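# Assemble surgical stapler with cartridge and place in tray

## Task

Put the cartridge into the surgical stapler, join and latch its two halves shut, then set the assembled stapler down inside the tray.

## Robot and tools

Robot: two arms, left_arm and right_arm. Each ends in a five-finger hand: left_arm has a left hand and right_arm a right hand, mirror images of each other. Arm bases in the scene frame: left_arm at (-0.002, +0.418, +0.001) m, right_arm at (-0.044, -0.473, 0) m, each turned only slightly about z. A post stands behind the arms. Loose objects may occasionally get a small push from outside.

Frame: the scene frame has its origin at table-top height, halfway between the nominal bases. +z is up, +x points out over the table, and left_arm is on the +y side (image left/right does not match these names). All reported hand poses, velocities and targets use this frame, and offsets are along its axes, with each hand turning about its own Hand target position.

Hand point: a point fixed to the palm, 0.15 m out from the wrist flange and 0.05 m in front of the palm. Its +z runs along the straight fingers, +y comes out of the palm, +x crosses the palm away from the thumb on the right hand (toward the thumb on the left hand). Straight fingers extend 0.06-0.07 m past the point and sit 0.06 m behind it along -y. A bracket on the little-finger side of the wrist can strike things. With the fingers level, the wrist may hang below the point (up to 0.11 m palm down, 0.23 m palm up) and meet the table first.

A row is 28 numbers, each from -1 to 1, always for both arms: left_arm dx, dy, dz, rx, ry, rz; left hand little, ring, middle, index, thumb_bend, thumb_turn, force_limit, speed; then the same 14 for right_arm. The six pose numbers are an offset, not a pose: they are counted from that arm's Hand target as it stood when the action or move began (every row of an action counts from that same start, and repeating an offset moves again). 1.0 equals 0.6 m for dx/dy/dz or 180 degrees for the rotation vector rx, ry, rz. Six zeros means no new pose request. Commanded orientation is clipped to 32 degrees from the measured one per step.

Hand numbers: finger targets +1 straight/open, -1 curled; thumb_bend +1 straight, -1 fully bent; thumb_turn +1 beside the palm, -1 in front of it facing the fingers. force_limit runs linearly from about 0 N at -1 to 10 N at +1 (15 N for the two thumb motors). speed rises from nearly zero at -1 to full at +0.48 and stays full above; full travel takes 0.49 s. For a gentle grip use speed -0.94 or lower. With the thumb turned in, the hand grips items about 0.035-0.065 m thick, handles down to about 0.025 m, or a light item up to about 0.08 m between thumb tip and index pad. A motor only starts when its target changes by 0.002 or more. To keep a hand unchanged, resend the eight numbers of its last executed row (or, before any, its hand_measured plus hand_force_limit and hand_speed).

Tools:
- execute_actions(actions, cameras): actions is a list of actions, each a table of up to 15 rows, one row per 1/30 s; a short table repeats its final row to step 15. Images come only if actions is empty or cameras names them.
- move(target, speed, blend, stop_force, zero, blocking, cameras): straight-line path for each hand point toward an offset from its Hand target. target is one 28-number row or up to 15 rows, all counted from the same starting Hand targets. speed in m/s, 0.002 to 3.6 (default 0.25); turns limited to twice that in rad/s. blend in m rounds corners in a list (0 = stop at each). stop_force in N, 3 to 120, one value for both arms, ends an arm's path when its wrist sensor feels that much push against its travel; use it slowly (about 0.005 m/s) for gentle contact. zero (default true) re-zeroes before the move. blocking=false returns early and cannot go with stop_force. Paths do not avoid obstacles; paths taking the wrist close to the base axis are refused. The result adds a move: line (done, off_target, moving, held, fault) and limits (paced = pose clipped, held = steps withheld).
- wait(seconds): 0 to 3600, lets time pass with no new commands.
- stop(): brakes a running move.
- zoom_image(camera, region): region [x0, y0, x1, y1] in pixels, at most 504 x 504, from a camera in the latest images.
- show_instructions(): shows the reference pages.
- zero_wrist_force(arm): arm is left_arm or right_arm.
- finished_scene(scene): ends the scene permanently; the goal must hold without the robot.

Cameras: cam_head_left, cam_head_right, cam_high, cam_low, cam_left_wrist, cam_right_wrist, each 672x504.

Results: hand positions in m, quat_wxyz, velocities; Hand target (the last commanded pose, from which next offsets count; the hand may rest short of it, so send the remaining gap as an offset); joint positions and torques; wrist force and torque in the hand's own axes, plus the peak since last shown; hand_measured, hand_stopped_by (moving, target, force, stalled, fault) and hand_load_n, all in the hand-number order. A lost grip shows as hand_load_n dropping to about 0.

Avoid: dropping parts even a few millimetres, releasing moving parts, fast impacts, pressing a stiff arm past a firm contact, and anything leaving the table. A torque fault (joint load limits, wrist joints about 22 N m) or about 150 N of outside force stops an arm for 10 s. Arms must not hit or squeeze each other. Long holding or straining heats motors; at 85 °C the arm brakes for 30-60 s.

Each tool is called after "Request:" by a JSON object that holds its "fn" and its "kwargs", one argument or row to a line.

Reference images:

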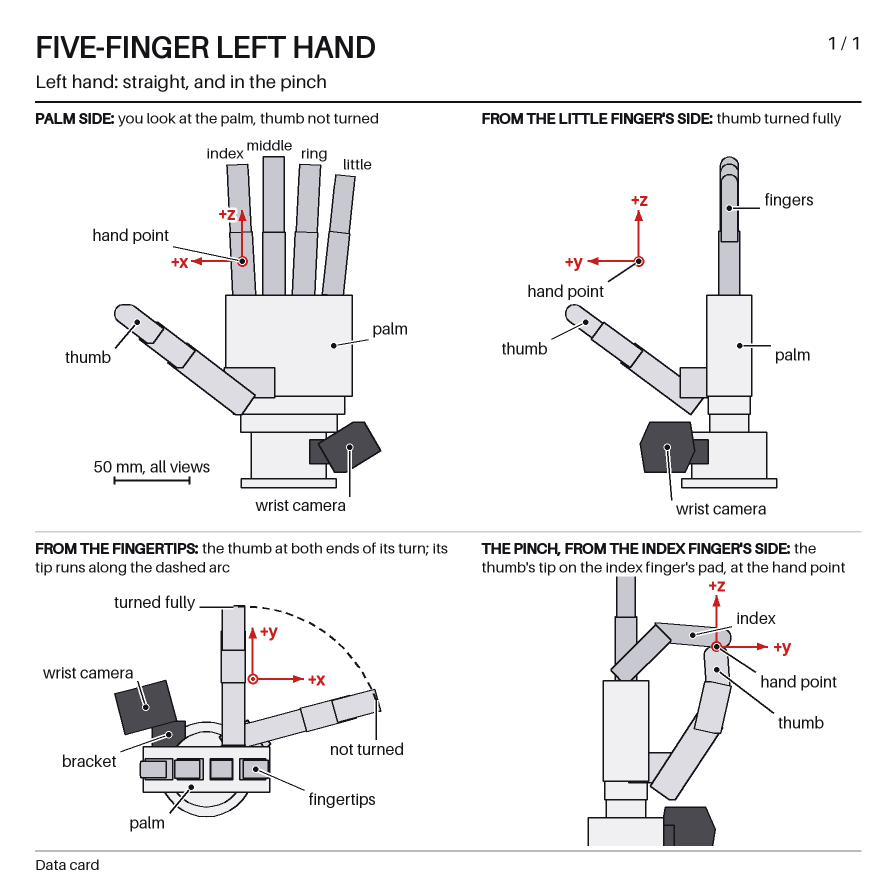

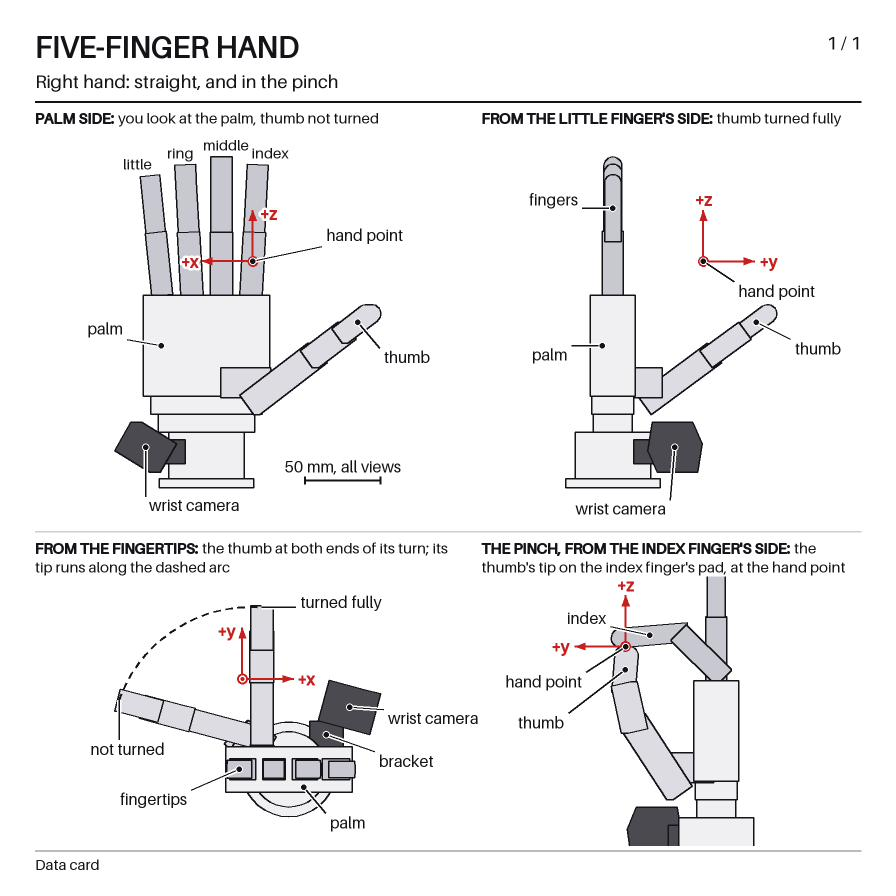

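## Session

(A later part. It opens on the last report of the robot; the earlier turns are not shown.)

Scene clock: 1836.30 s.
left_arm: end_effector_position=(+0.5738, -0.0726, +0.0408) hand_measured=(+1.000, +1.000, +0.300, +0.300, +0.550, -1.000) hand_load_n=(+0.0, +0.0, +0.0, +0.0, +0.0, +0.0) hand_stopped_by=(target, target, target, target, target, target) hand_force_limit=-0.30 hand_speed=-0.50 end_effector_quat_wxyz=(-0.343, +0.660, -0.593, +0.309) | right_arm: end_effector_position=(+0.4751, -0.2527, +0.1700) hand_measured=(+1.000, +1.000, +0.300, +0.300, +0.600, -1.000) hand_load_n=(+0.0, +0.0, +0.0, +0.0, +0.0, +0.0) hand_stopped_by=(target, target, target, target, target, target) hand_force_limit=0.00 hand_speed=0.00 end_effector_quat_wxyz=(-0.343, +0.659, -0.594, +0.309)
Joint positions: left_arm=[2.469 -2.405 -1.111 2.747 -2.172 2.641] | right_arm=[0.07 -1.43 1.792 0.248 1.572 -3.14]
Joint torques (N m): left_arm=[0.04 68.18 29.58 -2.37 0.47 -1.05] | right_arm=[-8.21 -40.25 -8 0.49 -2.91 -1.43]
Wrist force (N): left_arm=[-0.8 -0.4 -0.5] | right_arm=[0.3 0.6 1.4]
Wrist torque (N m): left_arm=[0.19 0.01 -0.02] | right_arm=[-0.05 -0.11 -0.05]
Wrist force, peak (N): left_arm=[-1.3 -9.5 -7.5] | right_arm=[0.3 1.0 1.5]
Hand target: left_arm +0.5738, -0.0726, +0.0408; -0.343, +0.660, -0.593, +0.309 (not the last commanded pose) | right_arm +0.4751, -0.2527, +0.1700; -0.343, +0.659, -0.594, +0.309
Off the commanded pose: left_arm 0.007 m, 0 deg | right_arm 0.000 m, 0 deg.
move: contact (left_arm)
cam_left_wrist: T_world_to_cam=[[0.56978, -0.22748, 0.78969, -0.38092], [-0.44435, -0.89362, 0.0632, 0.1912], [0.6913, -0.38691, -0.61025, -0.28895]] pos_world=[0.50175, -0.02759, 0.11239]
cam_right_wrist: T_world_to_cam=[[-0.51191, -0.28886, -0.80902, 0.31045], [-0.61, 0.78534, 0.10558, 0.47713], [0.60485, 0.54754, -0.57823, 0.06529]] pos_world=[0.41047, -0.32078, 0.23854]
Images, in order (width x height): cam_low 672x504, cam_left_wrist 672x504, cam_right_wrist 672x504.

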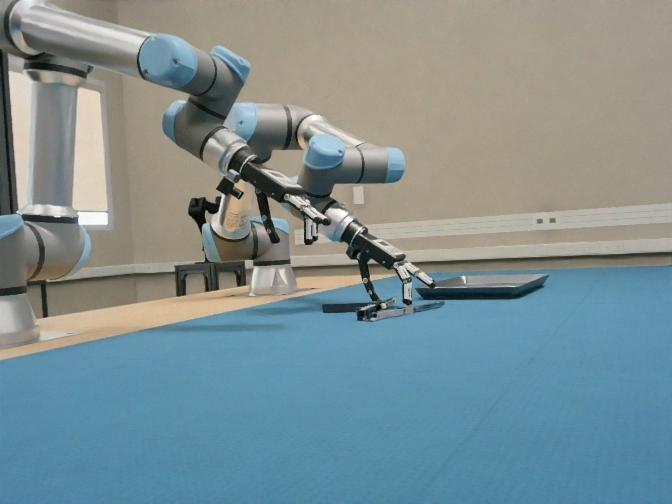

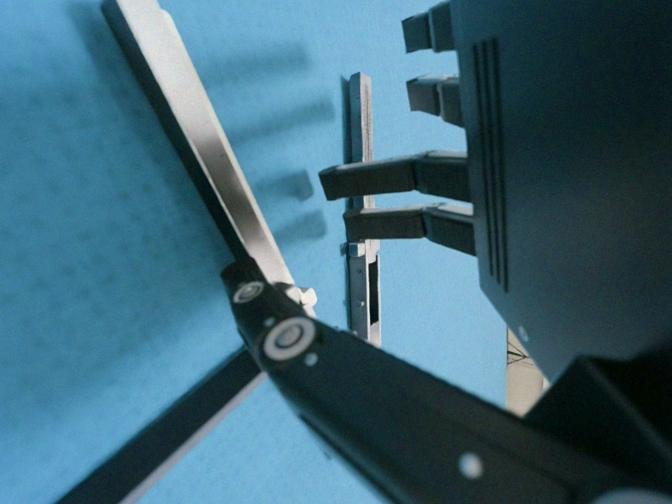

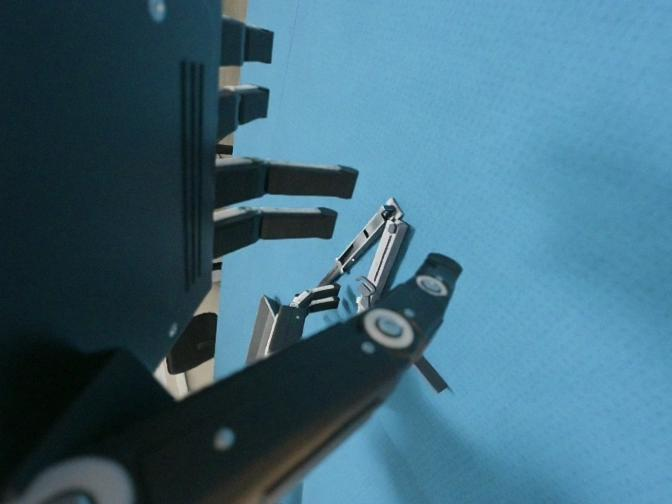

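Request:
{"fn": "zoom_image", "kwargs": {
  "camera": "cam_right_wrist",
  "region": [310, 180, 430, 320]
}}

Request:
{"fn": "zoom_image", "kwargs": {
  "camera": "cam_left_wrist",
  "region": [300, 60, 420, 360]
}}

Scaled by 3.600 from the camera's image (finer frame: 960x720).

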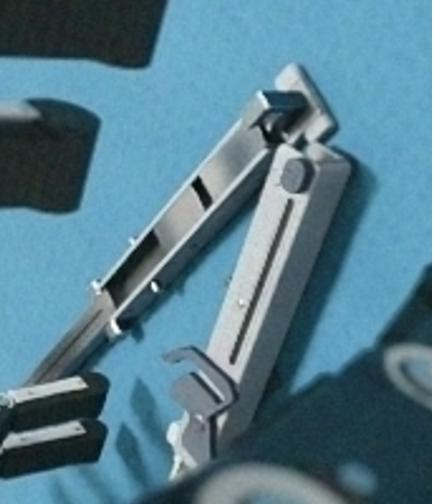

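Scaled by 1.680 from the camera's image (finer frame: 960x720).

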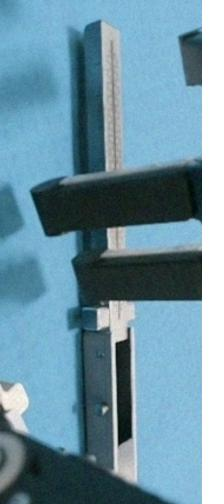

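Request:
{"fn": "move", "kwargs": {
  "target": [
    [0,0,0.025,0,0,0,1,1,0.3,0.3,0.55,-1,-0.3,-0.5,0,0,0,0,0,0,1,1,0.3,0.3,0.6,-1,0,0],
    [-0.003,0,0.025,0,0,0,1,1,0.08,0.08,0.52,-1,-0.3,-0.5,0,0,0,0,0,0,1,1,0.3,0.3,0.6,-1,0,0]
  ],
  "speed": 0.04
}}

Request:
{"fn": "move", "kwargs": {
  "target": [0,0,-0.0375,0,0,0,1,1,0.08,0.08,0.52,-1,-0.3,-0.5,0,0,0,0,0,0,1,1,0.3,0.3,0.6,-1,0,0],
  "speed": 0.03,
  "stop_force": 4,
  "cameras": ["cam_left_wrist","cam_low"]
}}

Request:
{"fn": "zoom_image", "kwargs": {
  "camera": "cam_low",
  "region": [310, 220, 450, 330]
}}

Scene clock: 1858.97 s.
left_arm: end_effector_position=(+0.5720, -0.0726, +0.0558) hand_measured=(+1.000, +1.000, +0.080, +0.080, +0.520, -1.000) hand_load_n=(-0.5, +0.0, +0.0, +0.0, +0.0, +0.0) hand_stopped_by=(target, target, target, target, target, target) hand_force_limit=-0.30 hand_speed=-0.50 end_effector_quat_wxyz=(-0.343, +0.660, -0.593, +0.309) | right_arm: end_effector_position=(+0.4751, -0.2527, +0.1700) hand_measured=(+1.000, +1.000, +0.300, +0.300, +0.600, -1.000) hand_load_n=(+0.0, +0.0, +0.0, +0.0, +0.5, +0.0) hand_stopped_by=(target, target, target, target, target, target) hand_force_limit=0.00 hand_speed=0.00 end_effector_quat_wxyz=(-0.343, +0.659, -0.594, +0.309)
Joint positions: left_arm=[2.467 -2.388 -1.101 2.719 -2.173 2.639] | right_arm=[0.07 -1.43 1.792 0.248 1.572 -3.14]
Joint torques (N m): left_arm=[-7.04 68.45 9.81 0.67 -2.38 -2.4] | right_arm=[-8.38 -39.44 -8.01 0.5 -2.86 -1.58]
Wrist force (N): left_arm=[-0.8 -0.4 -0.4] | right_arm=[0.4 0.7 0.8]
Wrist torque (N m): left_arm=[0.19 0.01 -0.02] | right_arm=[-0.01 -0.09 -0.05]
Wrist force, peak (N): left_arm=[-1.0 -1.0 -0.5] | right_arm=[0.2 0.7 1.7]
Hand target: left_arm +0.5720, -0.0726, +0.0558; -0.343, +0.660, -0.593, +0.309 | right_arm +0.4751, -0.2527, +0.1700; -0.343, +0.659, -0.594, +0.309
Off the commanded pose: left_arm 0.000 m, 0 deg | right_arm 0.000 m, 0 deg.
move: done

Scene clock: 1860.73 s.
left_arm: end_effector_position=(+0.5720, -0.0726, +0.0333) hand_measured=(+1.000, +1.000, +0.080, +0.080, +0.520, -1.000) hand_load_n=(+0.0, +0.0, +0.0, +0.0, +0.0, +0.0) hand_stopped_by=(target, target, target, target, target, target) hand_force_limit=-0.30 hand_speed=-0.50 end_effector_quat_wxyz=(-0.343, +0.660, -0.593, +0.309) | right_arm: end_effector_position=(+0.4751, -0.2527, +0.1700) hand_measured=(+1.000, +1.000, +0.300, +0.300, +0.600, -1.000) hand_load_n=(+0.0, +0.0, +0.0, +0.0, +0.0, +0.0) hand_stopped_by=(target, target, target, target, target, target) hand_force_limit=0.00 hand_speed=0.00 end_effector_quat_wxyz=(-0.343, +0.659, -0.594, +0.309)
Joint positions: left_arm=[2.467 -2.409 -1.123 2.762 -2.173 2.639] | right_arm=[0.07 -1.43 1.792 0.248 1.572 -3.14]
Joint torques (N m): left_arm=[-4.48 26.79 9.14 0.53 -1.03 1.33] | right_arm=[-8.13 -39.87 -6.43 0.36 -2.72 -1.47]
Wrist force (N): left_arm=[-1.1 -0.4 -0.1] | right_arm=[0.2 0.7 1.1]
Wrist torque (N m): left_arm=[0.16 0.08 -0.03] | right_arm=[-0.02 -0.08 -0.06]
Wrist force, peak (N): left_arm=[-0.9 -1.0 -0.5] | right_arm=[0.9 1.0 1.1]
Hand target: left_arm +0.5720, -0.0726, +0.0333; -0.343, +0.660, -0.593, +0.309 | right_arm +0.4751, -0.2527, +0.1700; -0.343, +0.659, -0.594, +0.309
Off the commanded pose: left_arm 0.000 m, 0 deg | right_arm 0.000 m, 0 deg.
move: done
cam_left_wrist: T_world_to_cam=[[0.56981, -0.22742, 0.78968, -0.37398], [-0.44432, -0.89363, 0.06324, 0.19085], [0.6913, -0.38691, -0.61025, -0.29228]] pos_world=[0.49995, -0.02759, 0.10489]
Images, in order (width x height): cam_low 672x504, cam_left_wrist 672x504.

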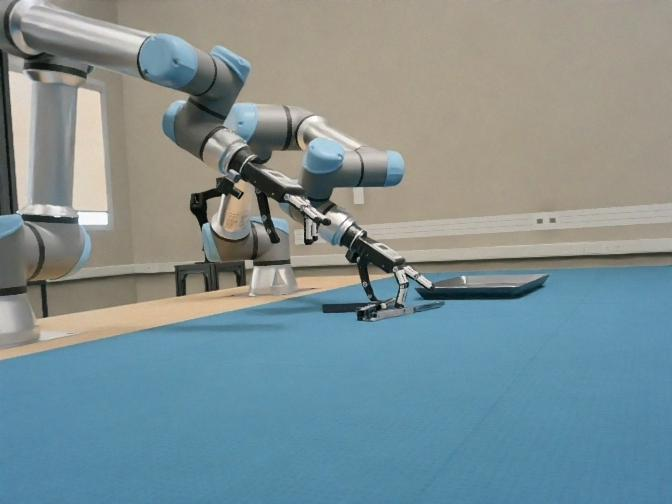

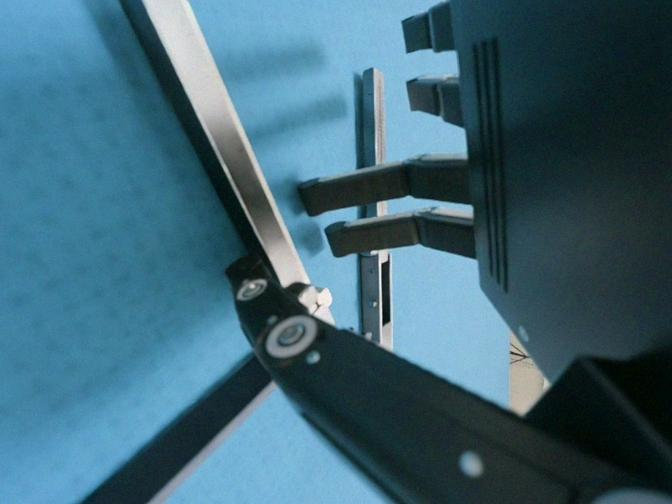

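Scaled by 3.600 from the camera's image (finer frame: 960x720).

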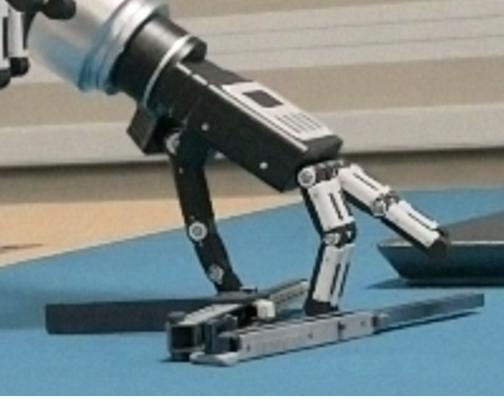

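Request:
{"fn": "move", "kwargs": {
  "target": [0,0,0,0,0,0,1,1,-0.5,-0.5,0.42,-1,-0.3,-0.88,0,0,0,0,0,0,1,1,0.3,0.3,0.6,-1,0,0],
  "cameras": ["cam_left_wrist","cam_low"]
}}

Request:
{"fn": "zoom_image", "kwargs": {
  "camera": "cam_low",
  "region": [310, 220, 450, 330]
}}

Scene clock: 1868.40 s.
left_arm: end_effector_position=(+0.5720, -0.0726, +0.0333) hand_measured=(+1.000, +1.000, -0.196, -0.264, +0.422, -1.000) hand_load_n=(+0.0, +0.0, +3.0, +3.0, +3.5, +0.0) hand_stopped_by=(target, target, force, force, target, target) hand_force_limit=-0.30 hand_speed=-0.88 end_effector_quat_wxyz=(-0.343, +0.660, -0.593, +0.309) | right_arm: end_effector_position=(+0.4751, -0.2527, +0.1700) hand_measured=(+1.000, +1.000, +0.300, +0.300, +0.600, -1.000) hand_load_n=(+0.0, +0.0, +0.0, -0.5, +0.0, +0.0) hand_stopped_by=(target, target, target, target, target, target) hand_force_limit=0.00 hand_speed=0.00 end_effector_quat_wxyz=(-0.343, +0.659, -0.594, +0.309)
Joint positions: left_arm=[2.467 -2.409 -1.123 2.762 -2.173 2.639] | right_arm=[0.07 -1.43 1.792 0.248 1.572 -3.14]
Joint torques (N m): left_arm=[3.15 27.55 10.02 0.51 -0.05 2.03] | right_arm=[-9.53 -39.77 -8.37 0.38 -2.94 -1.42]
Wrist force (N): left_arm=[-0.8 -0.9 -0.7] | right_arm=[0.3 0.5 1.1]
Wrist torque (N m): left_arm=[0.14 0.02 -0.02] | right_arm=[-0.04 -0.11 -0.06]
Wrist force, peak (N): left_arm=[-0.7 -1.1 -0.9] | right_arm=[0.3 0.7 1.7]
Hand target: left_arm +0.5720, -0.0726, +0.0333; -0.343, +0.660, -0.593, +0.309 | right_arm +0.4751, -0.2527, +0.1700; -0.343, +0.659, -0.594, +0.309
Off the commanded pose: left_arm 0.000 m, 0 deg | right_arm 0.000 m, 0 deg.
move: done
cam_left_wrist: T_world_to_cam=[[0.56978, -0.22748, 0.78969, -0.37397], [-0.44435, -0.89362, 0.0632, 0.19087], [0.6913, -0.38691, -0.61025, -0.29228]] pos_world=[0.49995, -0.02759, 0.10489]
Images, in order (width x height): cam_low 672x504, cam_left_wrist 672x504.

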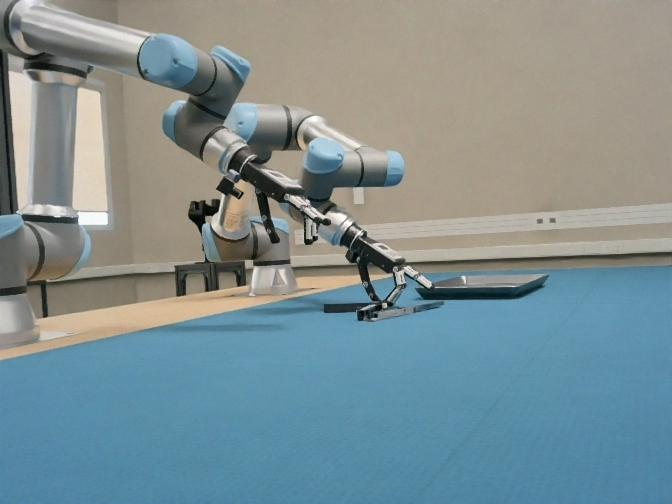

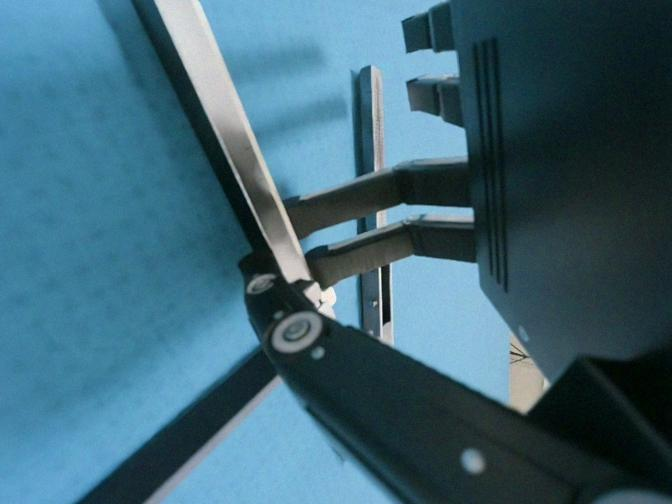

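Scaled by 3.600 from the camera's image (finer frame: 960x720).

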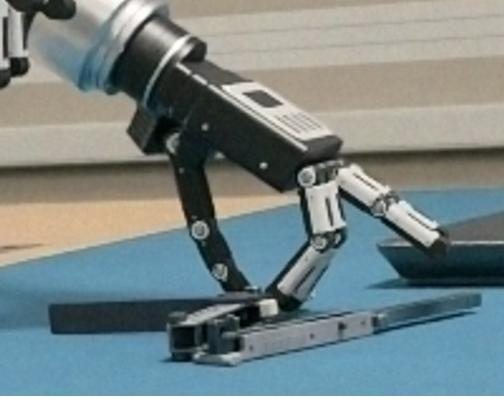

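Request:
{"fn": "move", "kwargs": {
  "target": [0,0,0,0,0,0,1,1,-0.6,-0.6,0.42,-1,0.1,-0.9,0,0,0,0,0,0,1,1,0.3,0.3,0.6,-1,0,0]
}}

Request:
{"fn": "move", "kwargs": {
  "target": [-0.15,0,0,0,0,0,1,1,-0.6,-0.6,0.42,-1,0.1,-0.9,0,0,0,0,0,0,1,1,0.3,0.3,0.6,-1,0,0],
  "speed": 0.04,
  "cameras": ["cam_left_wrist","cam_right_wrist","cam_head_left","cam_high"]
}}

Scene clock: 1874.67 s.
left_arm: end_effector_position=(+0.5720, -0.0726, +0.0333) hand_measured=(+1.000, +1.000, -0.222, -0.298, +0.422, -1.000) hand_load_n=(+0.0, +0.0, +5.5, +5.5, +6.5, +0.0) hand_stopped_by=(target, target, force, force, target, target) hand_force_limit=0.10 hand_speed=-0.90 end_effector_quat_wxyz=(-0.343, +0.660, -0.593, +0.309) | right_arm: end_effector_position=(+0.4751, -0.2527, +0.1700) hand_measured=(+1.000, +1.000, +0.300, +0.300, +0.600, -1.000) hand_load_n=(+0.0, +0.0, +0.0, +0.0, +0.0, +0.0) hand_stopped_by=(target, target, target, target, target, target) hand_force_limit=0.00 hand_speed=0.00 end_effector_quat_wxyz=(-0.343, +0.659, -0.594, +0.309)
Joint positions: left_arm=[2.467 -2.409 -1.123 2.762 -2.173 2.639] | right_arm=[0.07 -1.43 1.792 0.248 1.572 -3.14]
Joint torques (N m): left_arm=[9.22 29.78 12.89 0.2 0.02 2.01] | right_arm=[-8.97 -39.14 -8.42 0.2 -2.76 -1.54]
Wrist force (N): left_arm=[-0.9 -2.0 -0.8] | right_arm=[0.3 0.9 1.0]
Wrist torque (N m): left_arm=[0.06 0.02 -0.03] | right_arm=[0.01 -0.09 -0.04]
Wrist force, peak (N): left_arm=[-1.0 -2.2 -0.6] | right_arm=[0.3 0.9 1.5]
Hand target: left_arm +0.5720, -0.0726, +0.0333; -0.343, +0.660, -0.593, +0.309 | right_arm +0.4751, -0.2527, +0.1700; -0.343, +0.659, -0.594, +0.309
Off the commanded pose: left_arm 0.000 m, 0 deg | right_arm 0.000 m, 0 deg.
move: done

Scene clock: 1877.33 s.
left_arm: end_effector_position=(+0.4821, -0.0726, +0.0333) hand_measured=(+1.000, +1.000, -0.222, -0.298, +0.422, -1.000) hand_load_n=(+0.0, +0.0, +4.5, +5.0, +7.0, +0.0) hand_stopped_by=(target, target, force, force, target, target) hand_force_limit=0.10 hand_speed=-0.90 end_effector_quat_wxyz=(-0.343, +0.660, -0.593, +0.309) end_effector_velocity=(-0.002, +0.001, -0.001) end_effector_angular_velocity=(+0.001, +0.001, +0.001) | right_arm: end_effector_position=(+0.4751, -0.2527, +0.1700) hand_measured=(+1.000, +1.000, +0.300, +0.300, +0.600, -1.000) hand_load_n=(+0.0, +0.0, +0.0, +0.0, +0.0, +0.0) hand_stopped_by=(target, target, target, target, target, target) hand_force_limit=0.00 hand_speed=0.00 end_effector_quat_wxyz=(-0.343, +0.659, -0.594, +0.309)
Joint positions: left_arm=[2.367 -2.298 -1.34 2.814 -2.243 2.55] | right_arm=[0.07 -1.43 1.792 0.248 1.572 -3.14]
Joint velocities: left_arm=[-0.001 0.001 -0.005 0 -0.001 -0.002] | right_arm=[within noise]
Joint torques (N m): left_arm=[-6.18 64.17 10.28 0.51 -2.44 -2.32] | right_arm=[-9.06 -39.05 -8.23 0.19 -2.71 -1.43]
Wrist force (N): left_arm=[-0.8 0.9 0.4] | right_arm=[0.4 0.7 1.2]
Wrist torque (N m): left_arm=[0.25 0.05 -0.07] | right_arm=[-0.02 -0.11 -0.05]
Wrist force, peak (N): left_arm=[-0.6 -4.7 -1.4] | right_arm=[0.8 0.9 1.5]
Hand target: left_arm +0.4820, -0.0726, +0.0333; -0.343, +0.660, -0.593, +0.309 | right_arm +0.4751, -0.2527, +0.1700; -0.343, +0.659, -0.594, +0.309
Off the commanded pose: left_arm 0.000 m, 0 deg | right_arm 0.000 m, 0 deg.
move: done
cam_left_wrist: T_world_to_cam=[[0.56983, -0.22751, 0.78964, -0.32276], [-0.44435, -0.89362, 0.06319, 0.15092], [0.69126, -0.38688, -0.61031, -0.23011]] pos_world=[0.41005, -0.02759, 0.10489]
cam_right_wrist: T_world_to_cam=[[-0.51191, -0.28886, -0.80902, 0.31045], [-0.61, 0.78534, 0.10558, 0.47713], [0.60485, 0.54754, -0.57823, 0.06529]] pos_world=[0.41047, -0.32078, 0.23854]
Images, in order (width x height): cam_head_left 672x504, cam_high 672x504, cam_left_wrist 672x504, cam_right_wrist 672x504.

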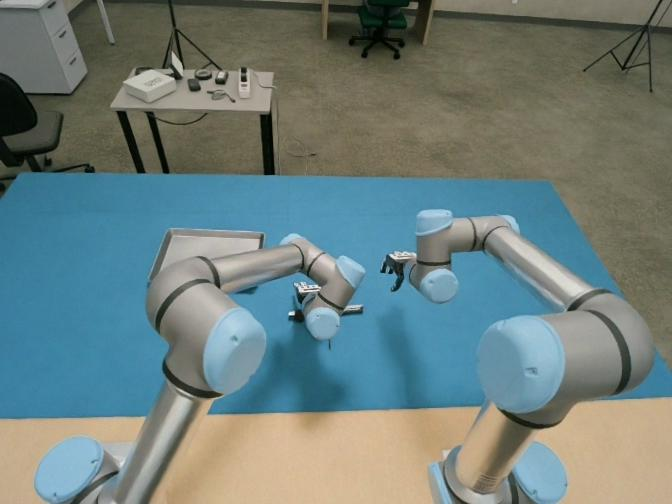

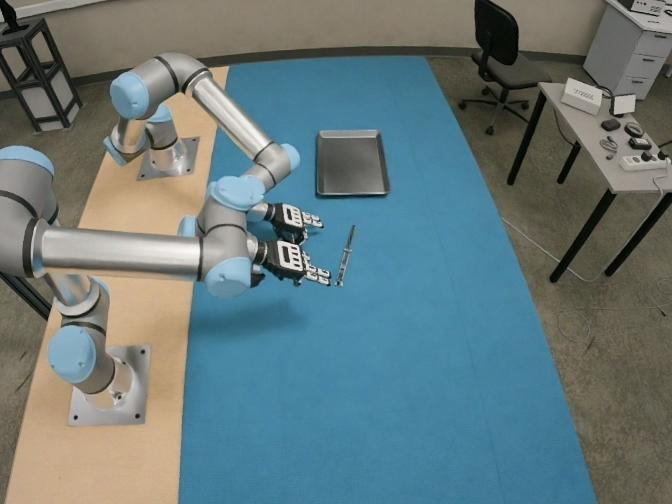

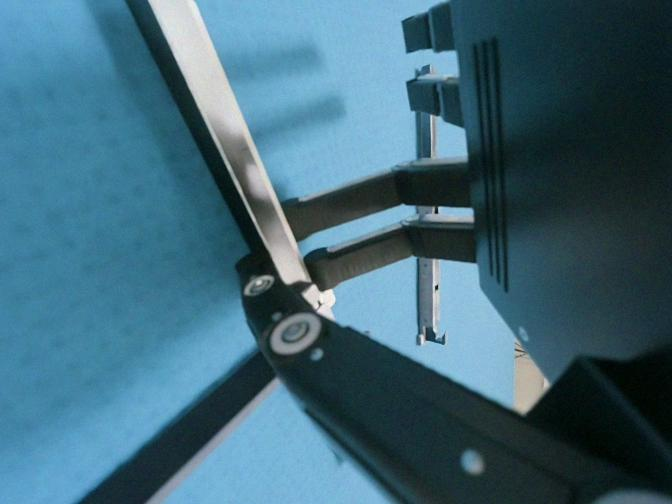

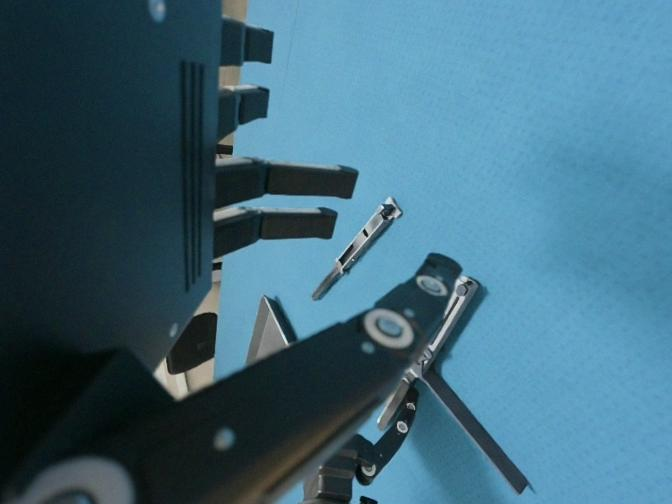

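Request:
{"fn": "move", "kwargs": {
  "target": [
    [0,0,0,0,0,0,1,1,0.08,0.08,0.5,-1,0.1,-0.85,0,0,0,0,0,0,1,1,0.3,0.3,0.6,-1,0,0],
    [0,0,0.15,0,0,0,1,1,0.08,0.08,0.5,-1,0.1,-0.85,0,0,0,0,0,0,1,1,0.3,0.3,0.6,-1,0,0],
    [0.02,0.25,0.25,0,0,0,1,1,0.08,0.08,0.5,-1,0.1,-0.85,0,0,0,0,0,0,1,1,0.3,0.3,0.6,-1,0,0]
  ],
  "speed": [0.05,0.06,0.15],
  "cameras": ["cam_left_wrist","cam_right_wrist"]
}}

Scene clock: 1915.83 s.
left_arm: end_effector_position=(+0.4940, +0.0773, +0.1833) hand_measured=(+1.000, +1.000, +0.080, +0.080, +0.500, -1.000) hand_load_n=(+0.0, +0.0, +0.0, +0.0, +0.0, +0.0) hand_stopped_by=(target, target, target, target, target, target) hand_force_limit=0.10 hand_speed=-0.85 end_effector_quat_wxyz=(-0.343, +0.660, -0.593, +0.308) | right_arm: end_effector_position=(+0.4751, -0.2527, +0.1700) hand_measured=(+1.000, +1.000, +0.300, +0.300, +0.600, -1.000) hand_load_n=(+0.0, +0.0, +0.0, +0.0, +0.0, +0.0) hand_stopped_by=(target, target, target, target, target, target) hand_force_limit=0.00 hand_speed=0.00 end_effector_quat_wxyz=(-0.343, +0.659, -0.594, +0.309)
Joint positions: left_arm=[2.625 -1.883 -1.558 2.735 -2.056 2.763] | right_arm=[0.07 -1.43 1.792 0.248 1.572 -3.14]
Joint torques (N m): left_arm=[9.17 48.52 9.54 0.95 0.7 2.32] | right_arm=[-9.33 -39.55 -7.87 0.07 -2.74 -1.33]
Wrist force (N): left_arm=[-0.9 -0.5 0.1] | right_arm=[0.5 0.8 1.3]
Wrist torque (N m): left_arm=[0.13 0.03 -0.12] | right_arm=[-0.02 -0.14 -0.03]
Wrist force, peak (N): left_arm=[1.1 1.2 -2.2] | right_arm=[0.4 1.0 1.7]
Hand target: left_arm +0.4940, +0.0774, +0.1833; -0.343, +0.660, -0.593, +0.309 | right_arm +0.4751, -0.2527, +0.1700; -0.343, +0.659, -0.594, +0.309
Off the commanded pose: left_arm 0.000 m, 0 deg | right_arm 0.000 m, 0 deg.
move: done
cam_left_wrist: T_world_to_cam=[[0.56984, -0.22754, 0.78963, -0.41382], [-0.4443, -0.89365, 0.06312, 0.28064], [0.69129, -0.3868, -0.61033, -0.08874]] pos_world=[0.42185, 0.12231, 0.25489]
cam_right_wrist: T_world_to_cam=[[-0.51191, -0.28886, -0.80902, 0.31045], [-0.61, 0.78534, 0.10558, 0.47713], [0.60485, 0.54754, -0.57823, 0.06529]] pos_world=[0.41047, -0.32078, 0.23854]

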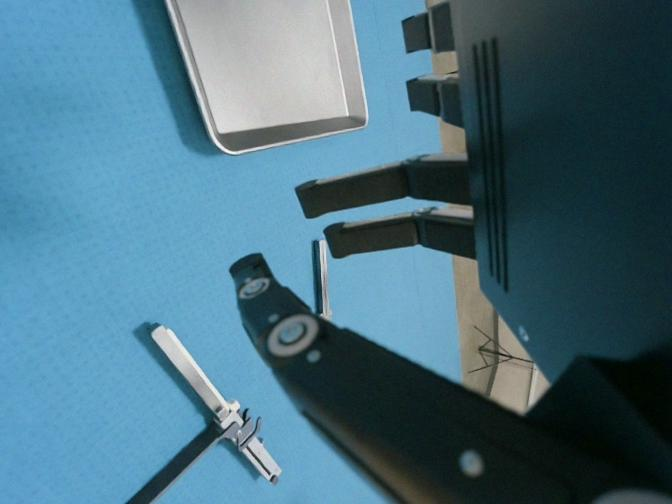

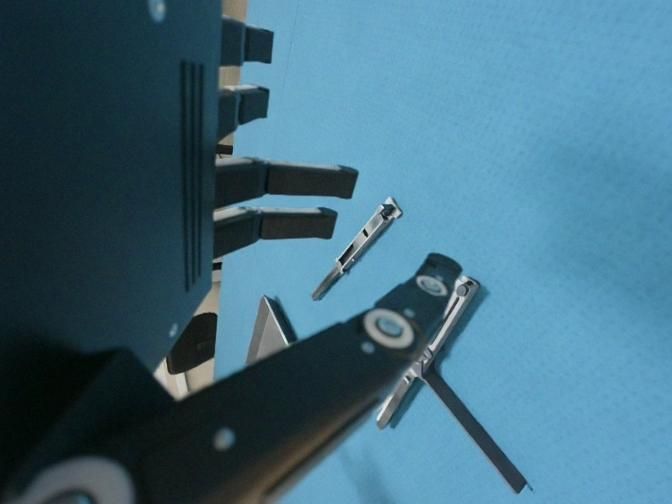

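Request:
{"fn": "zoom_image", "kwargs": {
  "camera": "cam_right_wrist",
  "region": [370, 260, 560, 500]
}}

Request:
{"fn": "zoom_image", "kwargs": {
  "camera": "cam_left_wrist",
  "region": [100, 300, 300, 500]
}}

Scaled by 2.100 from the camera's image (finer frame: 960x720).

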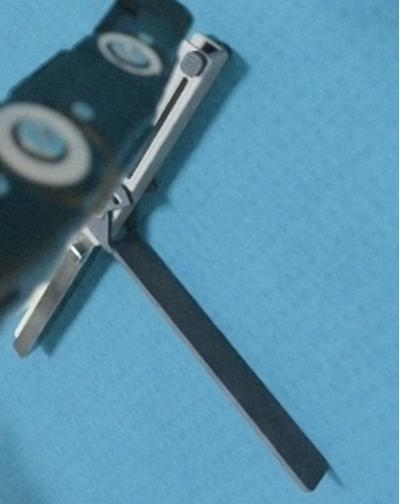

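Scaled by 2.520 from the camera's image (finer frame: 960x720).

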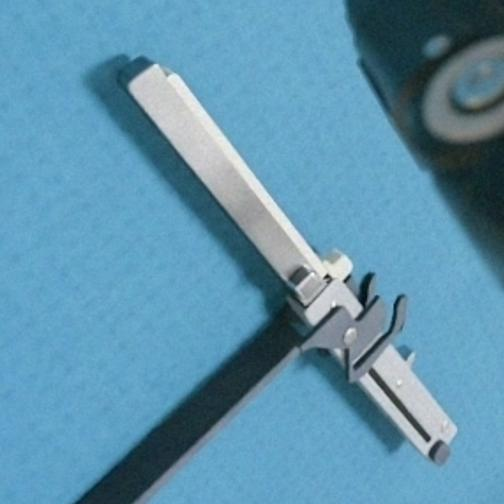

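Request:
{"fn": "move", "kwargs": {
  "target": [0.03,0.2,0.08,0,0,0,1,1,0.08,0.08,0.5,-1,0.1,-0.85,0,0,0,0,0,0,1,1,0.3,0.3,0.6,-1,0,0],
  "speed": 0.15
}}

Request:
{"fn": "move", "kwargs": {
  "target": [0,0,0,0,0,0,1,1,0.08,0.08,0.5,-1,0.1,-0.85,-0.1458,0.282,-0.0833,0,0,0.3667,1,1,-0.2,-0.2,0.35,-1,0,0],
  "speed": 0.1,
  "cameras": ["all"]
}}

Scene clock: 1978.37 s.
left_arm: end_effector_position=(+0.5120, +0.1973, +0.2313) hand_measured=(+1.000, +1.000, +0.080, +0.080, +0.500, -1.000) hand_load_n=(+0.0, +0.0, +0.0, +0.0, +0.0, +0.0) hand_stopped_by=(target, target, target, target, target, target) hand_force_limit=0.10 hand_speed=-0.85 end_effector_quat_wxyz=(-0.343, +0.660, -0.593, +0.308) | right_arm: end_effector_position=(+0.4751, -0.2527, +0.1700) hand_measured=(+1.000, +1.000, +0.300, +0.300, +0.600, -1.000) hand_load_n=(+0.0, +0.0, +0.0, +0.0, +0.0, +0.0) hand_stopped_by=(target, target, target, target, target, target) hand_force_limit=0.00 hand_speed=0.00 end_effector_quat_wxyz=(-0.343, +0.659, -0.594, +0.309)
Joint positions: left_arm=[2.917 -1.693 -1.656 2.714 -1.827 2.958] | right_arm=[0.07 -1.43 1.792 0.248 1.572 -3.14]
Joint torques (N m): left_arm=[9.44 40.91 10.27 -1.87 1.17 2.35] | right_arm=[-8.22 -38.85 -7.33 -0.05 -2.79 -1.43]
Wrist force (N): left_arm=[-0.8 -0.4 -0.2] | right_arm=[0.2 0.7 1.3]
Wrist torque (N m): left_arm=[0.16 0.01 -0.12] | right_arm=[-0.04 -0.09 -0.06]
Wrist force, peak (N): left_arm=[-1.6 -1.0 0.3] | right_arm=[0.3 0.9 1.7]
Hand target: left_arm +0.5120, +0.1974, +0.2313; -0.343, +0.660, -0.593, +0.309 | right_arm +0.4751, -0.2527, +0.1700; -0.343, +0.659, -0.594, +0.309
Off the commanded pose: left_arm 0.000 m, 0 deg | right_arm 0.000 m, 0 deg.
move: done

Scene clock: 1984.70 s.
left_arm: end_effector_position=(+0.5120, +0.1974, +0.2313) hand_measured=(+1.000, +1.000, +0.080, +0.080, +0.500, -1.000) hand_load_n=(+0.0, -0.5, +0.0, +0.0, +0.0, +0.0) hand_stopped_by=(target, target, target, target, target, target) hand_force_limit=0.10 hand_speed=-0.85 end_effector_quat_wxyz=(-0.343, +0.660, -0.593, +0.309) | right_arm: end_effector_position=(+0.3876, -0.0835, +0.1200) hand_measured=(+1.000, +1.000, -0.200, -0.200, +0.350, -1.000) hand_load_n=(+0.0, -0.5, +0.0, +0.0, +0.0, +0.0) hand_stopped_by=(target, target, target, target, target, target) hand_force_limit=0.00 hand_speed=0.00 end_effector_quat_wxyz=(-0.456, +0.876, -0.139, +0.072)
Joint positions: left_arm=[2.918 -1.692 -1.656 2.714 -1.826 2.958] | right_arm=[0.162 -1.143 1.618 0.485 0.775 -3.937]
Joint torques (N m): left_arm=[10.76 40.62 10.15 -1.73 1 2.38] | right_arm=[9.03 -15.79 -30.19 2.7 -3.89 -1.36]
Wrist force (N): left_arm=[-0.4 -0.5 0.0] | right_arm=[0.4 1.5 1.7]
Wrist torque (N m): left_arm=[0.13 -0.05 -0.10] | right_arm=[0.05 -0.12 0.06]
Wrist force, peak (N): left_arm=[-0.6 -0.6 -0.4] | right_arm=[0.5 1.3 2.2]
Hand target: left_arm +0.5120, +0.1974, +0.2313; -0.343, +0.660, -0.593, +0.309 | right_arm +0.3876, -0.0835, +0.1200; -0.456, +0.876, -0.139, +0.072
Off the commanded pose: left_arm 0.000 m, 0 deg | right_arm 0.000 m, 0 deg.
move: done
cam_left_wrist: T_world_to_cam=[[0.56978, -0.22748, 0.78969, -0.43472], [-0.44435, -0.89362, 0.0632, 0.39297], [0.6913, -0.38691, -0.61025, -0.02551]] pos_world=[0.43995, 0.24241, 0.30289]
cam_right_wrist: T_world_to_cam=[[0.05564, -0.58512, -0.80903, 0.02932], [-0.96559, -0.23771, 0.10552, 0.34862], [-0.25405, 0.77532, -0.57821, 0.34867]] pos_world=[0.42357, -0.17031, 0.18854]

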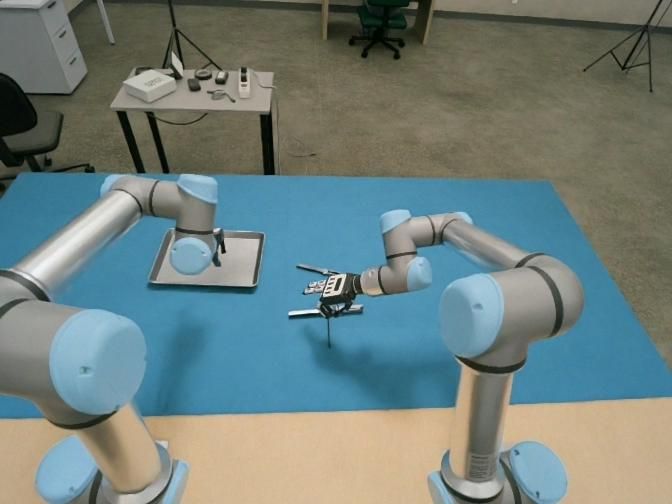

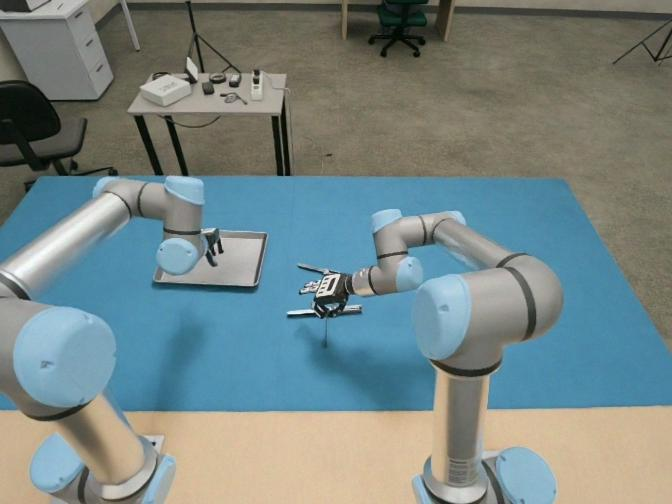

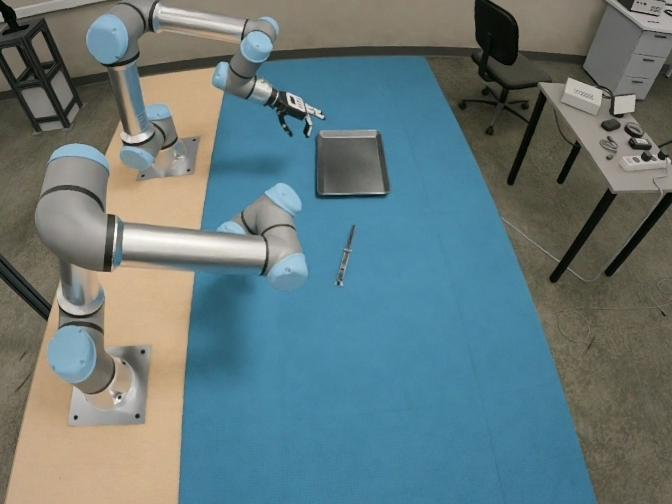

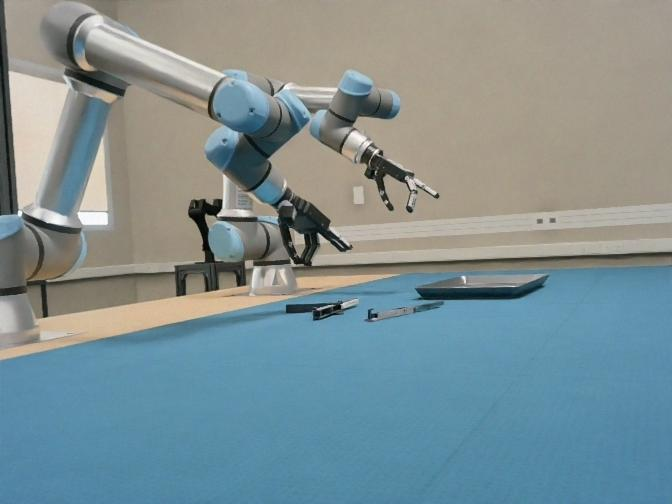

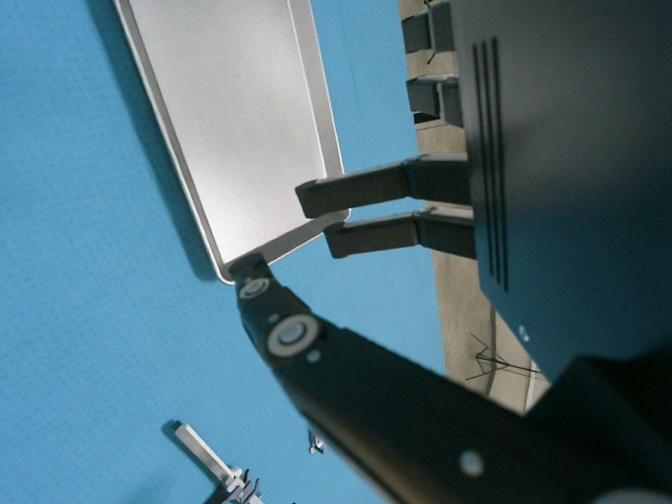

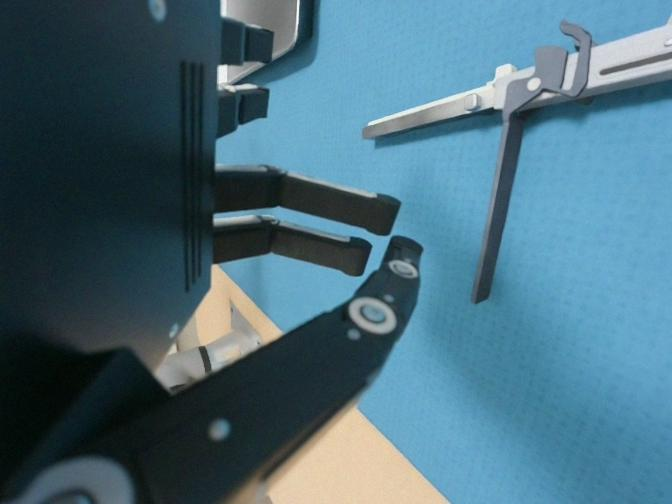

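Request:
{"fn": "zoom_image", "kwargs": {
  "camera": "cam_right_wrist",
  "region": [350, 0, 672, 320]
}}

Scaled by 1.565 from the camera's image (finer frame: 960x720).

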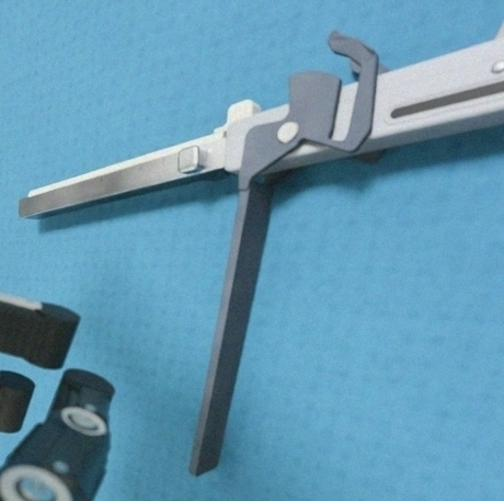

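Request:
{"fn": "move", "kwargs": {
  "target": [
    [0,0,0,0,0,0,1,1,0.08,0.08,0.5,-1,0.1,-0.85,-0.003,0.001,-0.12,0,0,0,1,1,-0.2,-0.2,0.35,-1,0,0]
  ],
  "speed": 0.06,
  "cameras": ["cam_right_wrist"]
}}

Scene clock: 2016.90 s.
left_arm: end_effector_position=(+0.5120, +0.1974, +0.2313) hand_measured=(+1.000, +1.000, +0.080, +0.080, +0.500, -1.000) hand_load_n=(+0.0, +0.0, +0.0, +0.0, +0.0, +0.0) hand_stopped_by=(target, target, target, target, target, target) hand_force_limit=0.10 hand_speed=-0.85 end_effector_quat_wxyz=(-0.343, +0.660, -0.593, +0.309) | right_arm: end_effector_position=(+0.3858, -0.0829, +0.0481) hand_measured=(+1.000, +1.000, -0.200, -0.200, +0.350, -1.000) hand_load_n=(+0.0, +0.0, +0.0, +0.0, +0.0, +0.0) hand_stopped_by=(target, target, target, target, target, target) hand_force_limit=0.00 hand_speed=0.00 end_effector_quat_wxyz=(-0.456, +0.876, -0.139, +0.072)
Joint positions: left_arm=[2.918 -1.692 -1.656 2.714 -1.826 2.958] | right_arm=[0.164 -1.056 1.697 0.318 0.776 -3.935]
Joint torques (N m): left_arm=[10.01 41.05 11.19 -1.73 0.96 2.4] | right_arm=[8.73 -16.23 -4.19 0 1.89 1.14]
Wrist force (N): left_arm=[-0.6 -0.6 -0.2] | right_arm=[0.2 0.8 1.9]
Wrist torque (N m): left_arm=[0.14 -0.02 -0.11] | right_arm=[-0.03 -0.10 0.02]
Wrist force, peak (N): left_arm=[-0.8 -0.7 -0.2] | right_arm=[0.6 1.7 1.9]
Hand target: left_arm +0.5120, +0.1974, +0.2313; -0.343, +0.660, -0.593, +0.309 | right_arm +0.3858, -0.0829, +0.0480; -0.456, +0.876, -0.139, +0.072
Off the commanded pose: left_arm 0.000 m, 0 deg | right_arm 0.000 m, 0 deg.
move: done
cam_right_wrist: T_world_to_cam=[[0.05574, -0.58513, -0.80902, -0.02839], [-0.96553, -0.23794, 0.10556, 0.35457], [-0.25426, 0.77524, -0.57823, 0.30617]] pos_world=[0.42178, -0.16961, 0.11664]

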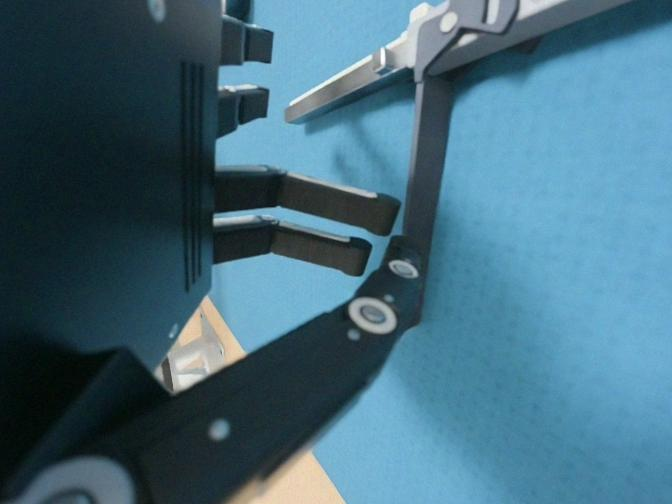

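Request:
{"fn": "move", "kwargs": {
  "target": [
    [0,0,0,0,0,0,1,1,0.08,0.08,0.5,-1,0.1,-0.85,0,0,-0.038,0,0,0,1,1,-0.2,-0.2,0.35,-1,0,0]
  ],
  "speed": 0.02,
  "stop_force": 4,
  "cameras": ["cam_right_wrist","cam_low"]
}}

Request:
{"fn": "zoom_image", "kwargs": {
  "camera": "cam_right_wrist",
  "region": [280, 100, 480, 320]
}}

Scene clock: 2023.43 s.
left_arm: end_effector_position=(+0.5120, +0.1974, +0.2313) hand_measured=(+1.000, +1.000, +0.080, +0.080, +0.500, -1.000) hand_load_n=(+0.0, -0.5, +0.0, +0.0, +0.0, +0.0) hand_stopped_by=(target, target, target, target, target, target) hand_force_limit=0.10 hand_speed=-0.85 end_effector_quat_wxyz=(-0.343, +0.660, -0.593, +0.309) | right_arm: end_effector_position=(+0.3858, -0.0829, +0.0410) hand_measured=(+1.000, +1.000, -0.200, -0.200, +0.350, -1.000) hand_load_n=(+0.0, +0.0, -2.0, +0.0, +0.0, +0.0) hand_stopped_by=(target, target, target, target, target, target) hand_force_limit=0.00 hand_speed=0.00 end_effector_quat_wxyz=(-0.456, +0.876, -0.139, +0.072)
Joint positions: left_arm=[2.918 -1.692 -1.656 2.714 -1.826 2.958] | right_arm=[0.164 -1.046 1.702 0.302 0.776 -3.935]
Joint torques (N m): left_arm=[10.64 40.73 10.27 -1.78 1.01 2.33] | right_arm=[6.8 -50.61 -28.08 2.74 1.63 -0.5]
Wrist force (N): left_arm=[-0.5 -0.5 -0.1] | right_arm=[-0.3 -2.3 -0.1]
Wrist torque (N m): left_arm=[0.14 -0.03 -0.10] | right_arm=[-0.08 -0.02 -0.06]
Wrist force, peak (N): left_arm=[-0.7 -0.6 -0.4] | right_arm=[1.1 -7.3 -1.9]
Hand target: left_arm +0.5120, +0.1974, +0.2313; -0.343, +0.660, -0.593, +0.309 | right_arm +0.3858, -0.0829, +0.0410; -0.456, +0.876, -0.139, +0.072 (not the last commanded pose)
Off the commanded pose: left_arm 0.000 m, 0 deg | right_arm 0.016 m, 0 deg.
move: contact (right_arm)
cam_right_wrist: T_world_to_cam=[[0.05574, -0.58513, -0.80902, -0.03413], [-0.9655, -0.23801, 0.10562, 0.35529], [-0.25435, 0.77523, -0.57821, 0.3021]] pos_world=[0.42177, -0.16961, 0.10954]
Images, in order (width x height): cam_low 672x504, cam_right_wrist 672x504.

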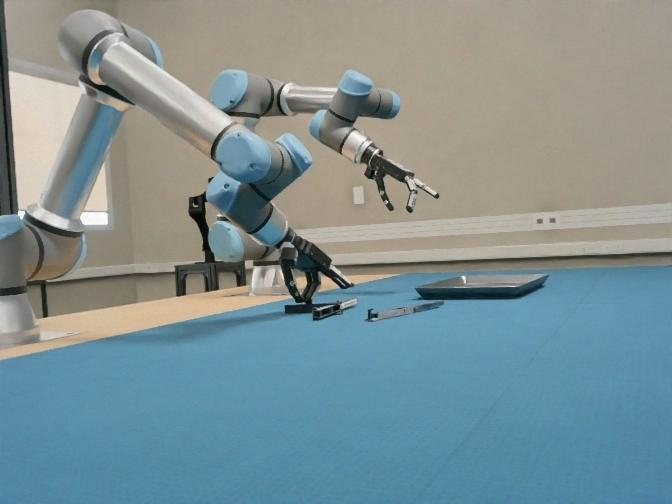

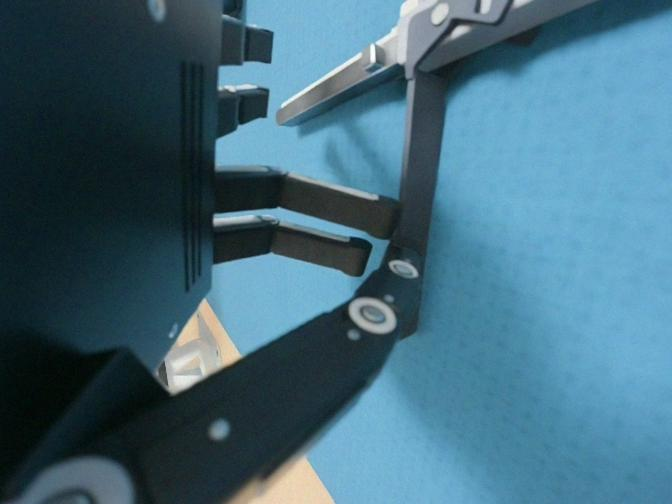

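Scaled by 2.291 from the camera's image (finer frame: 960x720).

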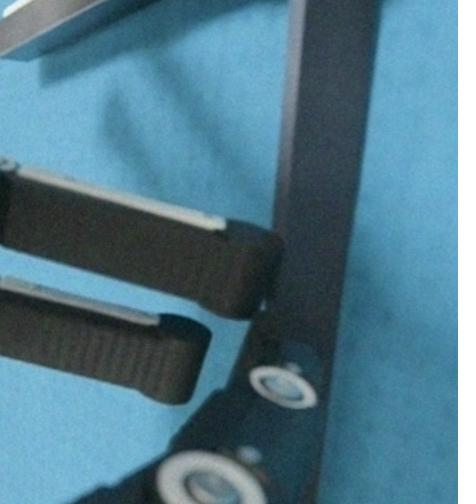

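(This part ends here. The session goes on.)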